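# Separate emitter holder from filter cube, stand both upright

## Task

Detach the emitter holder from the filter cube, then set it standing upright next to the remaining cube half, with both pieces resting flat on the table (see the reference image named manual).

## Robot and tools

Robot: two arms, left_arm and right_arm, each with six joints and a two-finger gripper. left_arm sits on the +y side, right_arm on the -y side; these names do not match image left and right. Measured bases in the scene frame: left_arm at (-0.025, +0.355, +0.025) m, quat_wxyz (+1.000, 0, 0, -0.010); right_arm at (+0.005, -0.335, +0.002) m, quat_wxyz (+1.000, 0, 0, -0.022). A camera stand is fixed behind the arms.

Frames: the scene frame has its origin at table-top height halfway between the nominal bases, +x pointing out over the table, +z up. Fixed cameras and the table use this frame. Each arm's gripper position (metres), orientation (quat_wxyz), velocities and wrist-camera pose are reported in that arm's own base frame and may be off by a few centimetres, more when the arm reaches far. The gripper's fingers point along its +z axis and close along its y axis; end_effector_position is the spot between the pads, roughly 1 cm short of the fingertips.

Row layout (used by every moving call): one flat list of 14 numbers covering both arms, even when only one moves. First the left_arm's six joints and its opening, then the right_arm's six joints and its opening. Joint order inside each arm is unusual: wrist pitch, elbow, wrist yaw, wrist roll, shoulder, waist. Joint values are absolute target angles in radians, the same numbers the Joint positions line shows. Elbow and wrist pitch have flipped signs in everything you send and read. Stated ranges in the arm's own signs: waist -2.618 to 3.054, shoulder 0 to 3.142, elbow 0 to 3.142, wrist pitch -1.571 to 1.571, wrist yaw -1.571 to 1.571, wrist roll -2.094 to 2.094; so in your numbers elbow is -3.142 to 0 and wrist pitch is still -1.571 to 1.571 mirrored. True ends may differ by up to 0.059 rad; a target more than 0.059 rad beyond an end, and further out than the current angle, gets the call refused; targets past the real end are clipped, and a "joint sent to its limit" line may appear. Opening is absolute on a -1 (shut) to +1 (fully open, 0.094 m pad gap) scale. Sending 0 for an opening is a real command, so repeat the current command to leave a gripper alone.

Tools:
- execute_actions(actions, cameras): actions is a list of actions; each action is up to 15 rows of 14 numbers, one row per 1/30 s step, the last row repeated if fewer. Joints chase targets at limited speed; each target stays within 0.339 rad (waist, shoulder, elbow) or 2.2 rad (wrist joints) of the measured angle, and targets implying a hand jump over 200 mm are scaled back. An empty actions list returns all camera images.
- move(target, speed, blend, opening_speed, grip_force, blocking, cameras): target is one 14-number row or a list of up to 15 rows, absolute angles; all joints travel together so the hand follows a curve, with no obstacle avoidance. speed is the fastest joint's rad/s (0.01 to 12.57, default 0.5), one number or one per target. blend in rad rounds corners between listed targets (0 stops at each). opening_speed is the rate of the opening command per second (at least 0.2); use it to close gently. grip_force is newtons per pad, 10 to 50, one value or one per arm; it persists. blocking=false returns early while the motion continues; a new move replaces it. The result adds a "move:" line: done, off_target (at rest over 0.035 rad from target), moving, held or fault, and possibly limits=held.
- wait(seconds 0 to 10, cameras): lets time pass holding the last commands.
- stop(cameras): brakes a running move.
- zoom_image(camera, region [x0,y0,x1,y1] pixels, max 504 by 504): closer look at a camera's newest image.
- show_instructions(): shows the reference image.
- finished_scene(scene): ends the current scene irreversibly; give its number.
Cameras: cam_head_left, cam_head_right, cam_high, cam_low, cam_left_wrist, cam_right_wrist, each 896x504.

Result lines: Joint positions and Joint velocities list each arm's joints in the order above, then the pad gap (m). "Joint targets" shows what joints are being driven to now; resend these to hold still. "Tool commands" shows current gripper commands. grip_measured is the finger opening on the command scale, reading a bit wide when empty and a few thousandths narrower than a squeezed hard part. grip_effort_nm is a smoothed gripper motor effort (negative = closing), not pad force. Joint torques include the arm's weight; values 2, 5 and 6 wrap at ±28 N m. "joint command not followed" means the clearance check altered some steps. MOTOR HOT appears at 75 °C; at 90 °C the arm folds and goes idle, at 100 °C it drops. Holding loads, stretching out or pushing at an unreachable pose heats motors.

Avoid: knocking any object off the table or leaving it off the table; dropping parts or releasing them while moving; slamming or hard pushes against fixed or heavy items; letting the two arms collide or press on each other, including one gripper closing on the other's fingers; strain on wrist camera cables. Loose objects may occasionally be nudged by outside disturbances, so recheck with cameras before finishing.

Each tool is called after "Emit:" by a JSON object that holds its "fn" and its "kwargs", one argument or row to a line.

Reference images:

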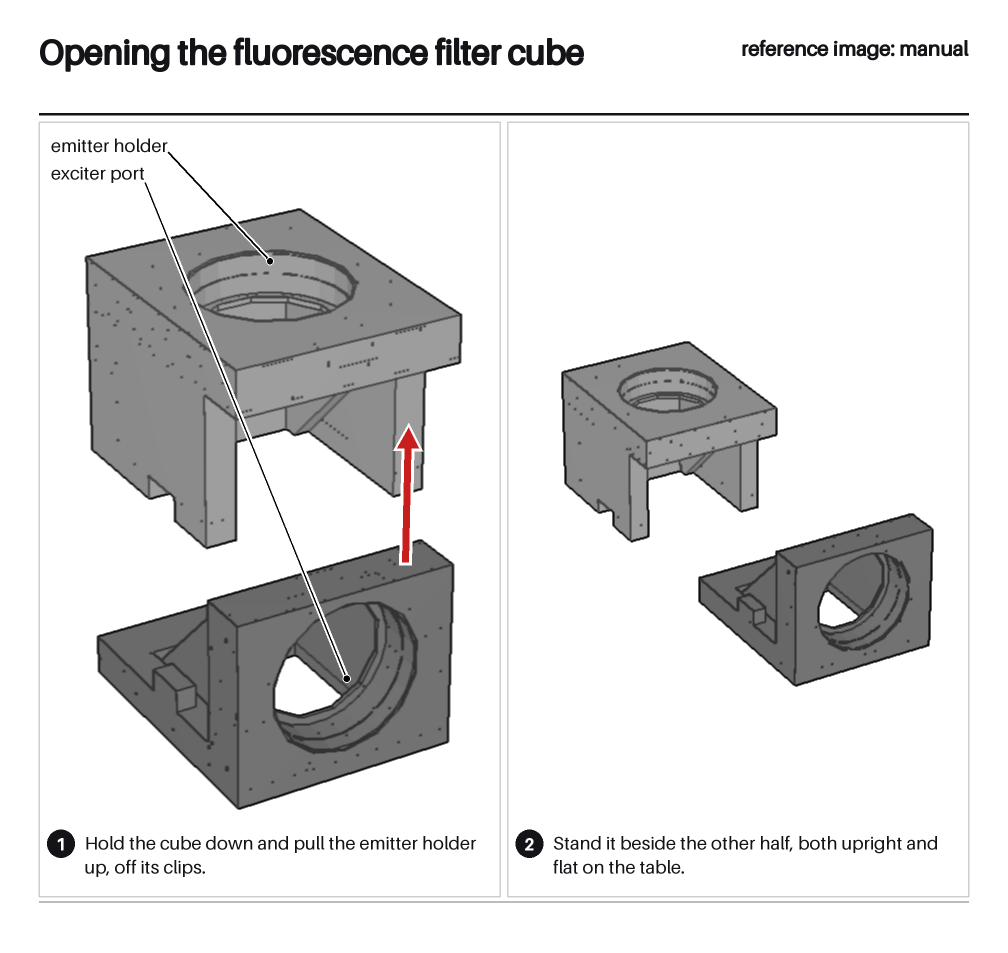

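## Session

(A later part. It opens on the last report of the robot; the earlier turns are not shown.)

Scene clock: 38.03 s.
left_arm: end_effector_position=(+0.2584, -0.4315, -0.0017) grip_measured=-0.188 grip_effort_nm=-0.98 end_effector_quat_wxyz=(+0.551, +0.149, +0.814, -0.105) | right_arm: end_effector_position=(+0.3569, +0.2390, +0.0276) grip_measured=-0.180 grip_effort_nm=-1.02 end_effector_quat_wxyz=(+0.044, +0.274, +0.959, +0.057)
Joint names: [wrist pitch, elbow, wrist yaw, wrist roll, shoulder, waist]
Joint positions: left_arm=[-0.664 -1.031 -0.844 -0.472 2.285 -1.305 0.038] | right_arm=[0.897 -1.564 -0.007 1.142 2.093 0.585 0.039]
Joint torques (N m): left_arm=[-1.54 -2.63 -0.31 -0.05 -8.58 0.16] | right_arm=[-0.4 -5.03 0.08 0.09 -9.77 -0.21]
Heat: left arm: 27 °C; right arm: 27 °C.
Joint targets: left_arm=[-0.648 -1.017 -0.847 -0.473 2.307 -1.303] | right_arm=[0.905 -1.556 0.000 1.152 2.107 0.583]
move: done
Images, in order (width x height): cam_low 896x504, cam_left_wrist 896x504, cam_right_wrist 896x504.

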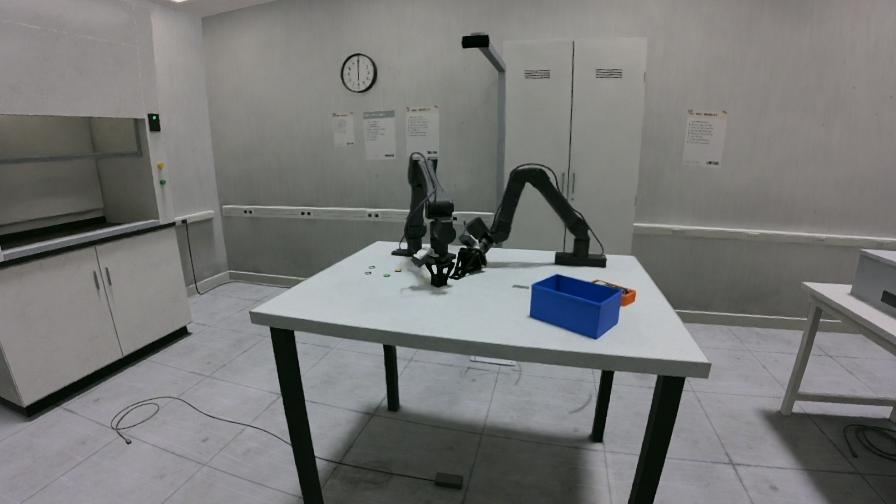

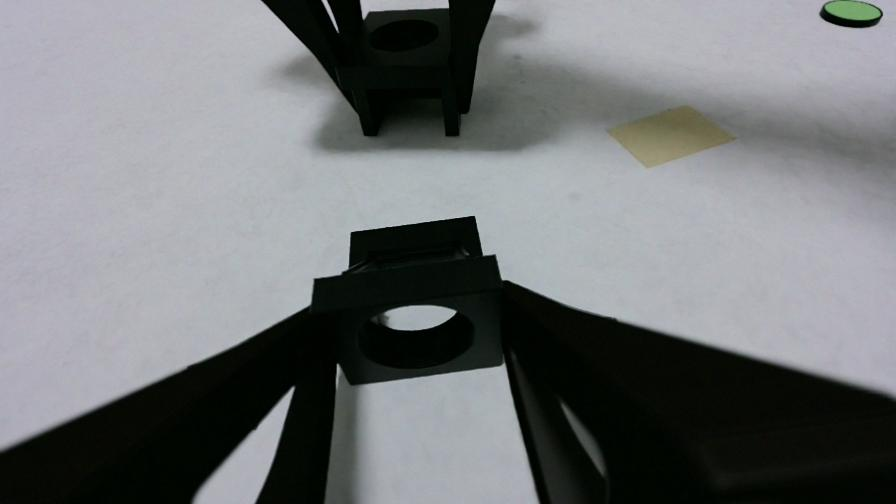

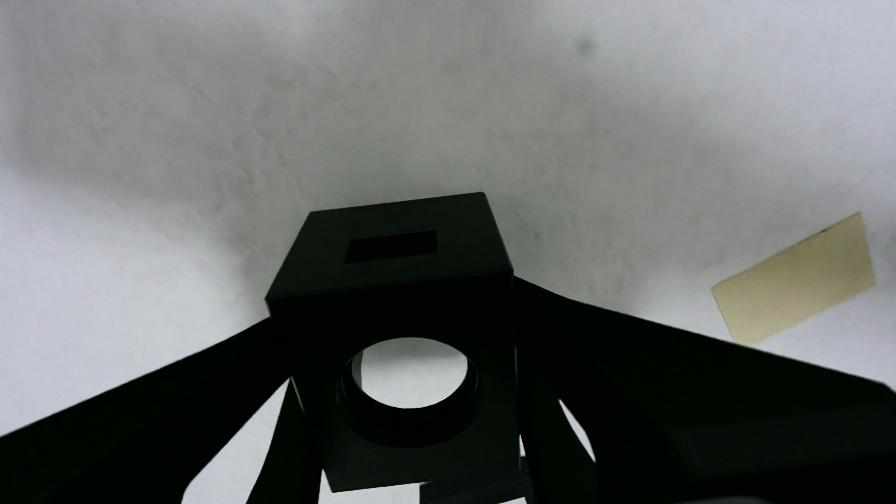

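Emit:
{"fn": "move", "kwargs": {
  "target": [
    [-0.648, -1.017, -0.847, -0.473, 2.307, -1.303, -0.3, 0.887, -1.535, 0.0, 1.152, 2.107, 0.583, -0.3],
    [-0.655, -1.024, -0.847, -0.473, 2.300, -1.303, 1, 0.893, -1.553, 0.0, 1.152, 2.103, 0.583, 1]
  ],
  "speed": [0.05, 0.2],
  "opening_speed": 0.9,
  "cameras": ["cam_left_wrist", "cam_right_wrist"]
}}

Scene clock: 41.57 s.
left_arm: end_effector_position=(+0.2584, -0.4315, -0.0017) grip_measured=+0.998 grip_effort_nm=0.14 end_effector_quat_wxyz=(+0.551, +0.149, +0.814, -0.105) | right_arm: end_effector_position=(+0.3580, +0.2395, +0.0262) grip_measured=+0.997 grip_effort_nm=0.15 end_effector_quat_wxyz=(+0.047, +0.275, +0.958, +0.060)
Joint names: [wrist pitch, elbow, wrist yaw, wrist roll, shoulder, waist]
Joint positions: left_arm=[-0.664 -1.031 -0.844 -0.472 2.285 -1.305 0.094] | right_arm=[0.884 -1.558 -0.007 1.144 2.094 0.585 0.094]
Joint torques (N m): left_arm=[-1.61 -3.15 -0.3 -0.04 -8.99 0.18] | right_arm=[-0.45 -5.34 0.07 0.06 -10.15 -0.21]
Heat: left arm: 27 °C; right arm: 26 °C.
Joint targets: left_arm=[-0.655 -1.024 -0.847 -0.473 2.300 -1.303] | right_arm=[0.893 -1.553 0.000 1.152 2.103 0.583]
move: done
Images, in order (width x height): cam_left_wrist 896x504, cam_right_wrist 896x504.

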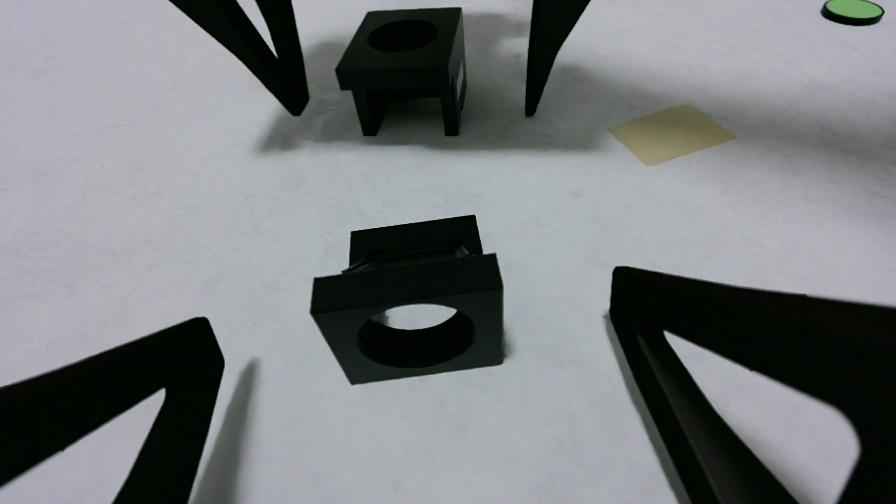

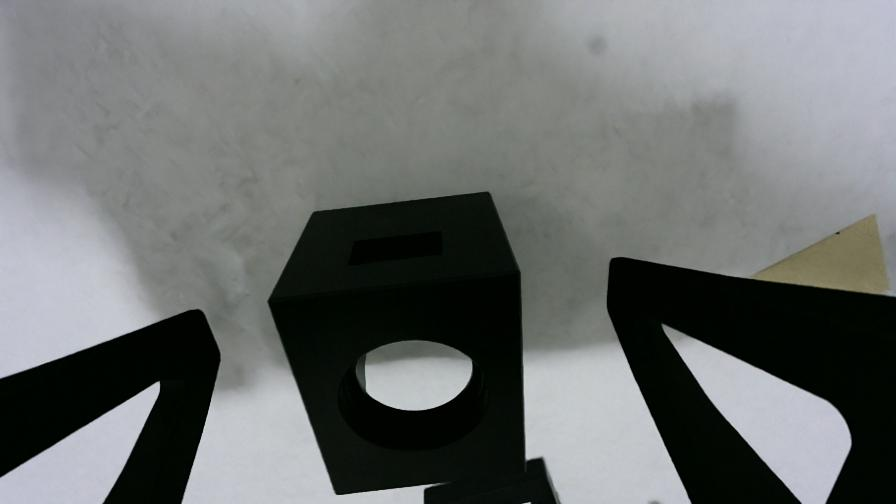

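Emit:
{"fn": "move", "kwargs": {
  "target": [-0.62, -0.922, -0.895, -0.535, 2.187, -1.37, 1, 1.16, -1.785, 0.0, 1.152, 2.067, 0.583, 1],
  "speed": 0.4,
  "cameras": ["cam_left_wrist", "cam_right_wrist"]
}}

Scene clock: 43.33 s.
left_arm: end_effector_position=(+0.2301, -0.4134, -0.0039) grip_measured=+0.998 grip_effort_nm=0.14 end_effector_quat_wxyz=(+0.544, +0.159, +0.818, -0.098) | right_arm: end_effector_position=(+0.3585, +0.2398, +0.0758) grip_measured=+0.997 grip_effort_nm=0.15 end_effector_quat_wxyz=(+0.034, +0.275, +0.960, +0.045)
Joint names: [wrist pitch, elbow, wrist yaw, wrist roll, shoulder, waist]
Joint positions: left_arm=[-0.636 -0.932 -0.883 -0.524 2.225 -1.364 0.094] | right_arm=[1.127 -1.764 -0.007 1.144 2.094 0.585 0.094]
Joint torques (N m): left_arm=[-1.46 -2.69 -0.42 -0.17 -12.27 -0.42] | right_arm=[-0.18 -8.08 0.06 0.08 -13.24 -0.23]
Heat: left arm: 27 °C; right arm: 26 °C.
Joint targets: left_arm=[-0.620 -0.922 -0.895 -0.535 2.187 -1.370] | right_arm=[1.160 -1.785 0.000 1.152 2.067 0.583]
move: off_target (left_arm); left_arm: the shoulder is farthest, 0.038 rad from its target
Images, in order (width x height): cam_left_wrist 896x504, cam_right_wrist 896x504.

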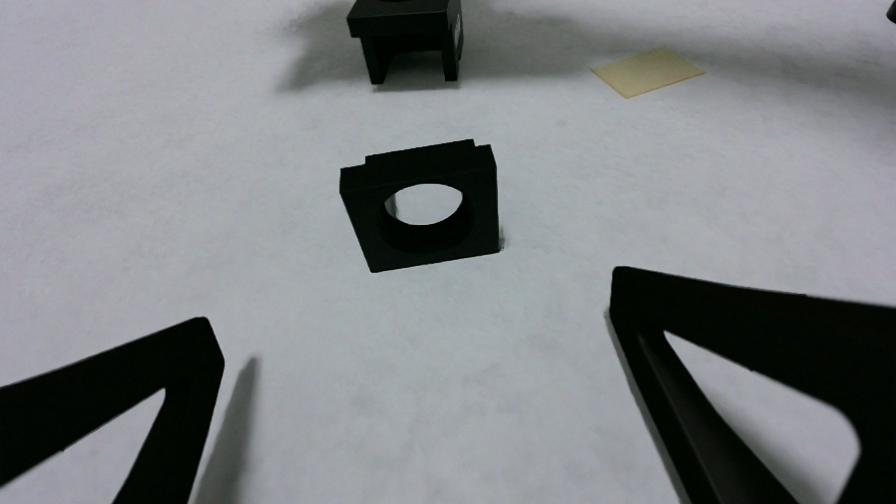

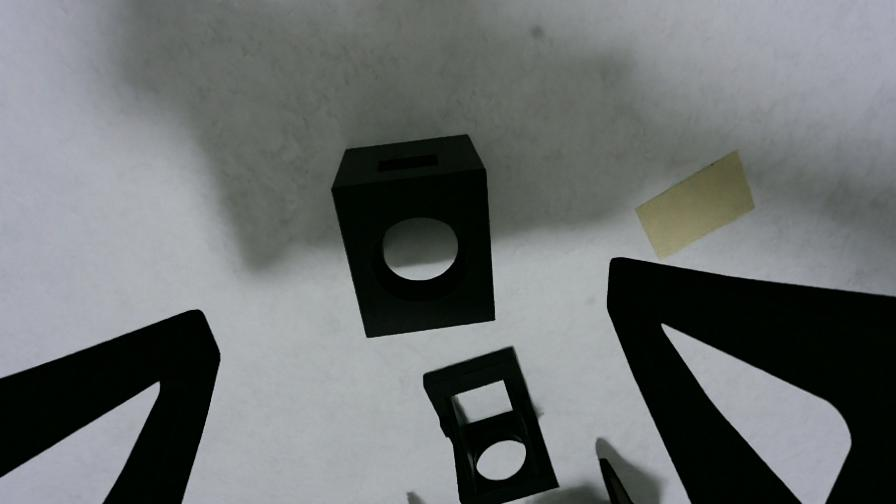

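Emit:
{"fn": "finished_scene", "kwargs": {
  "scene": 2
}}

The scene is finished: the task was done.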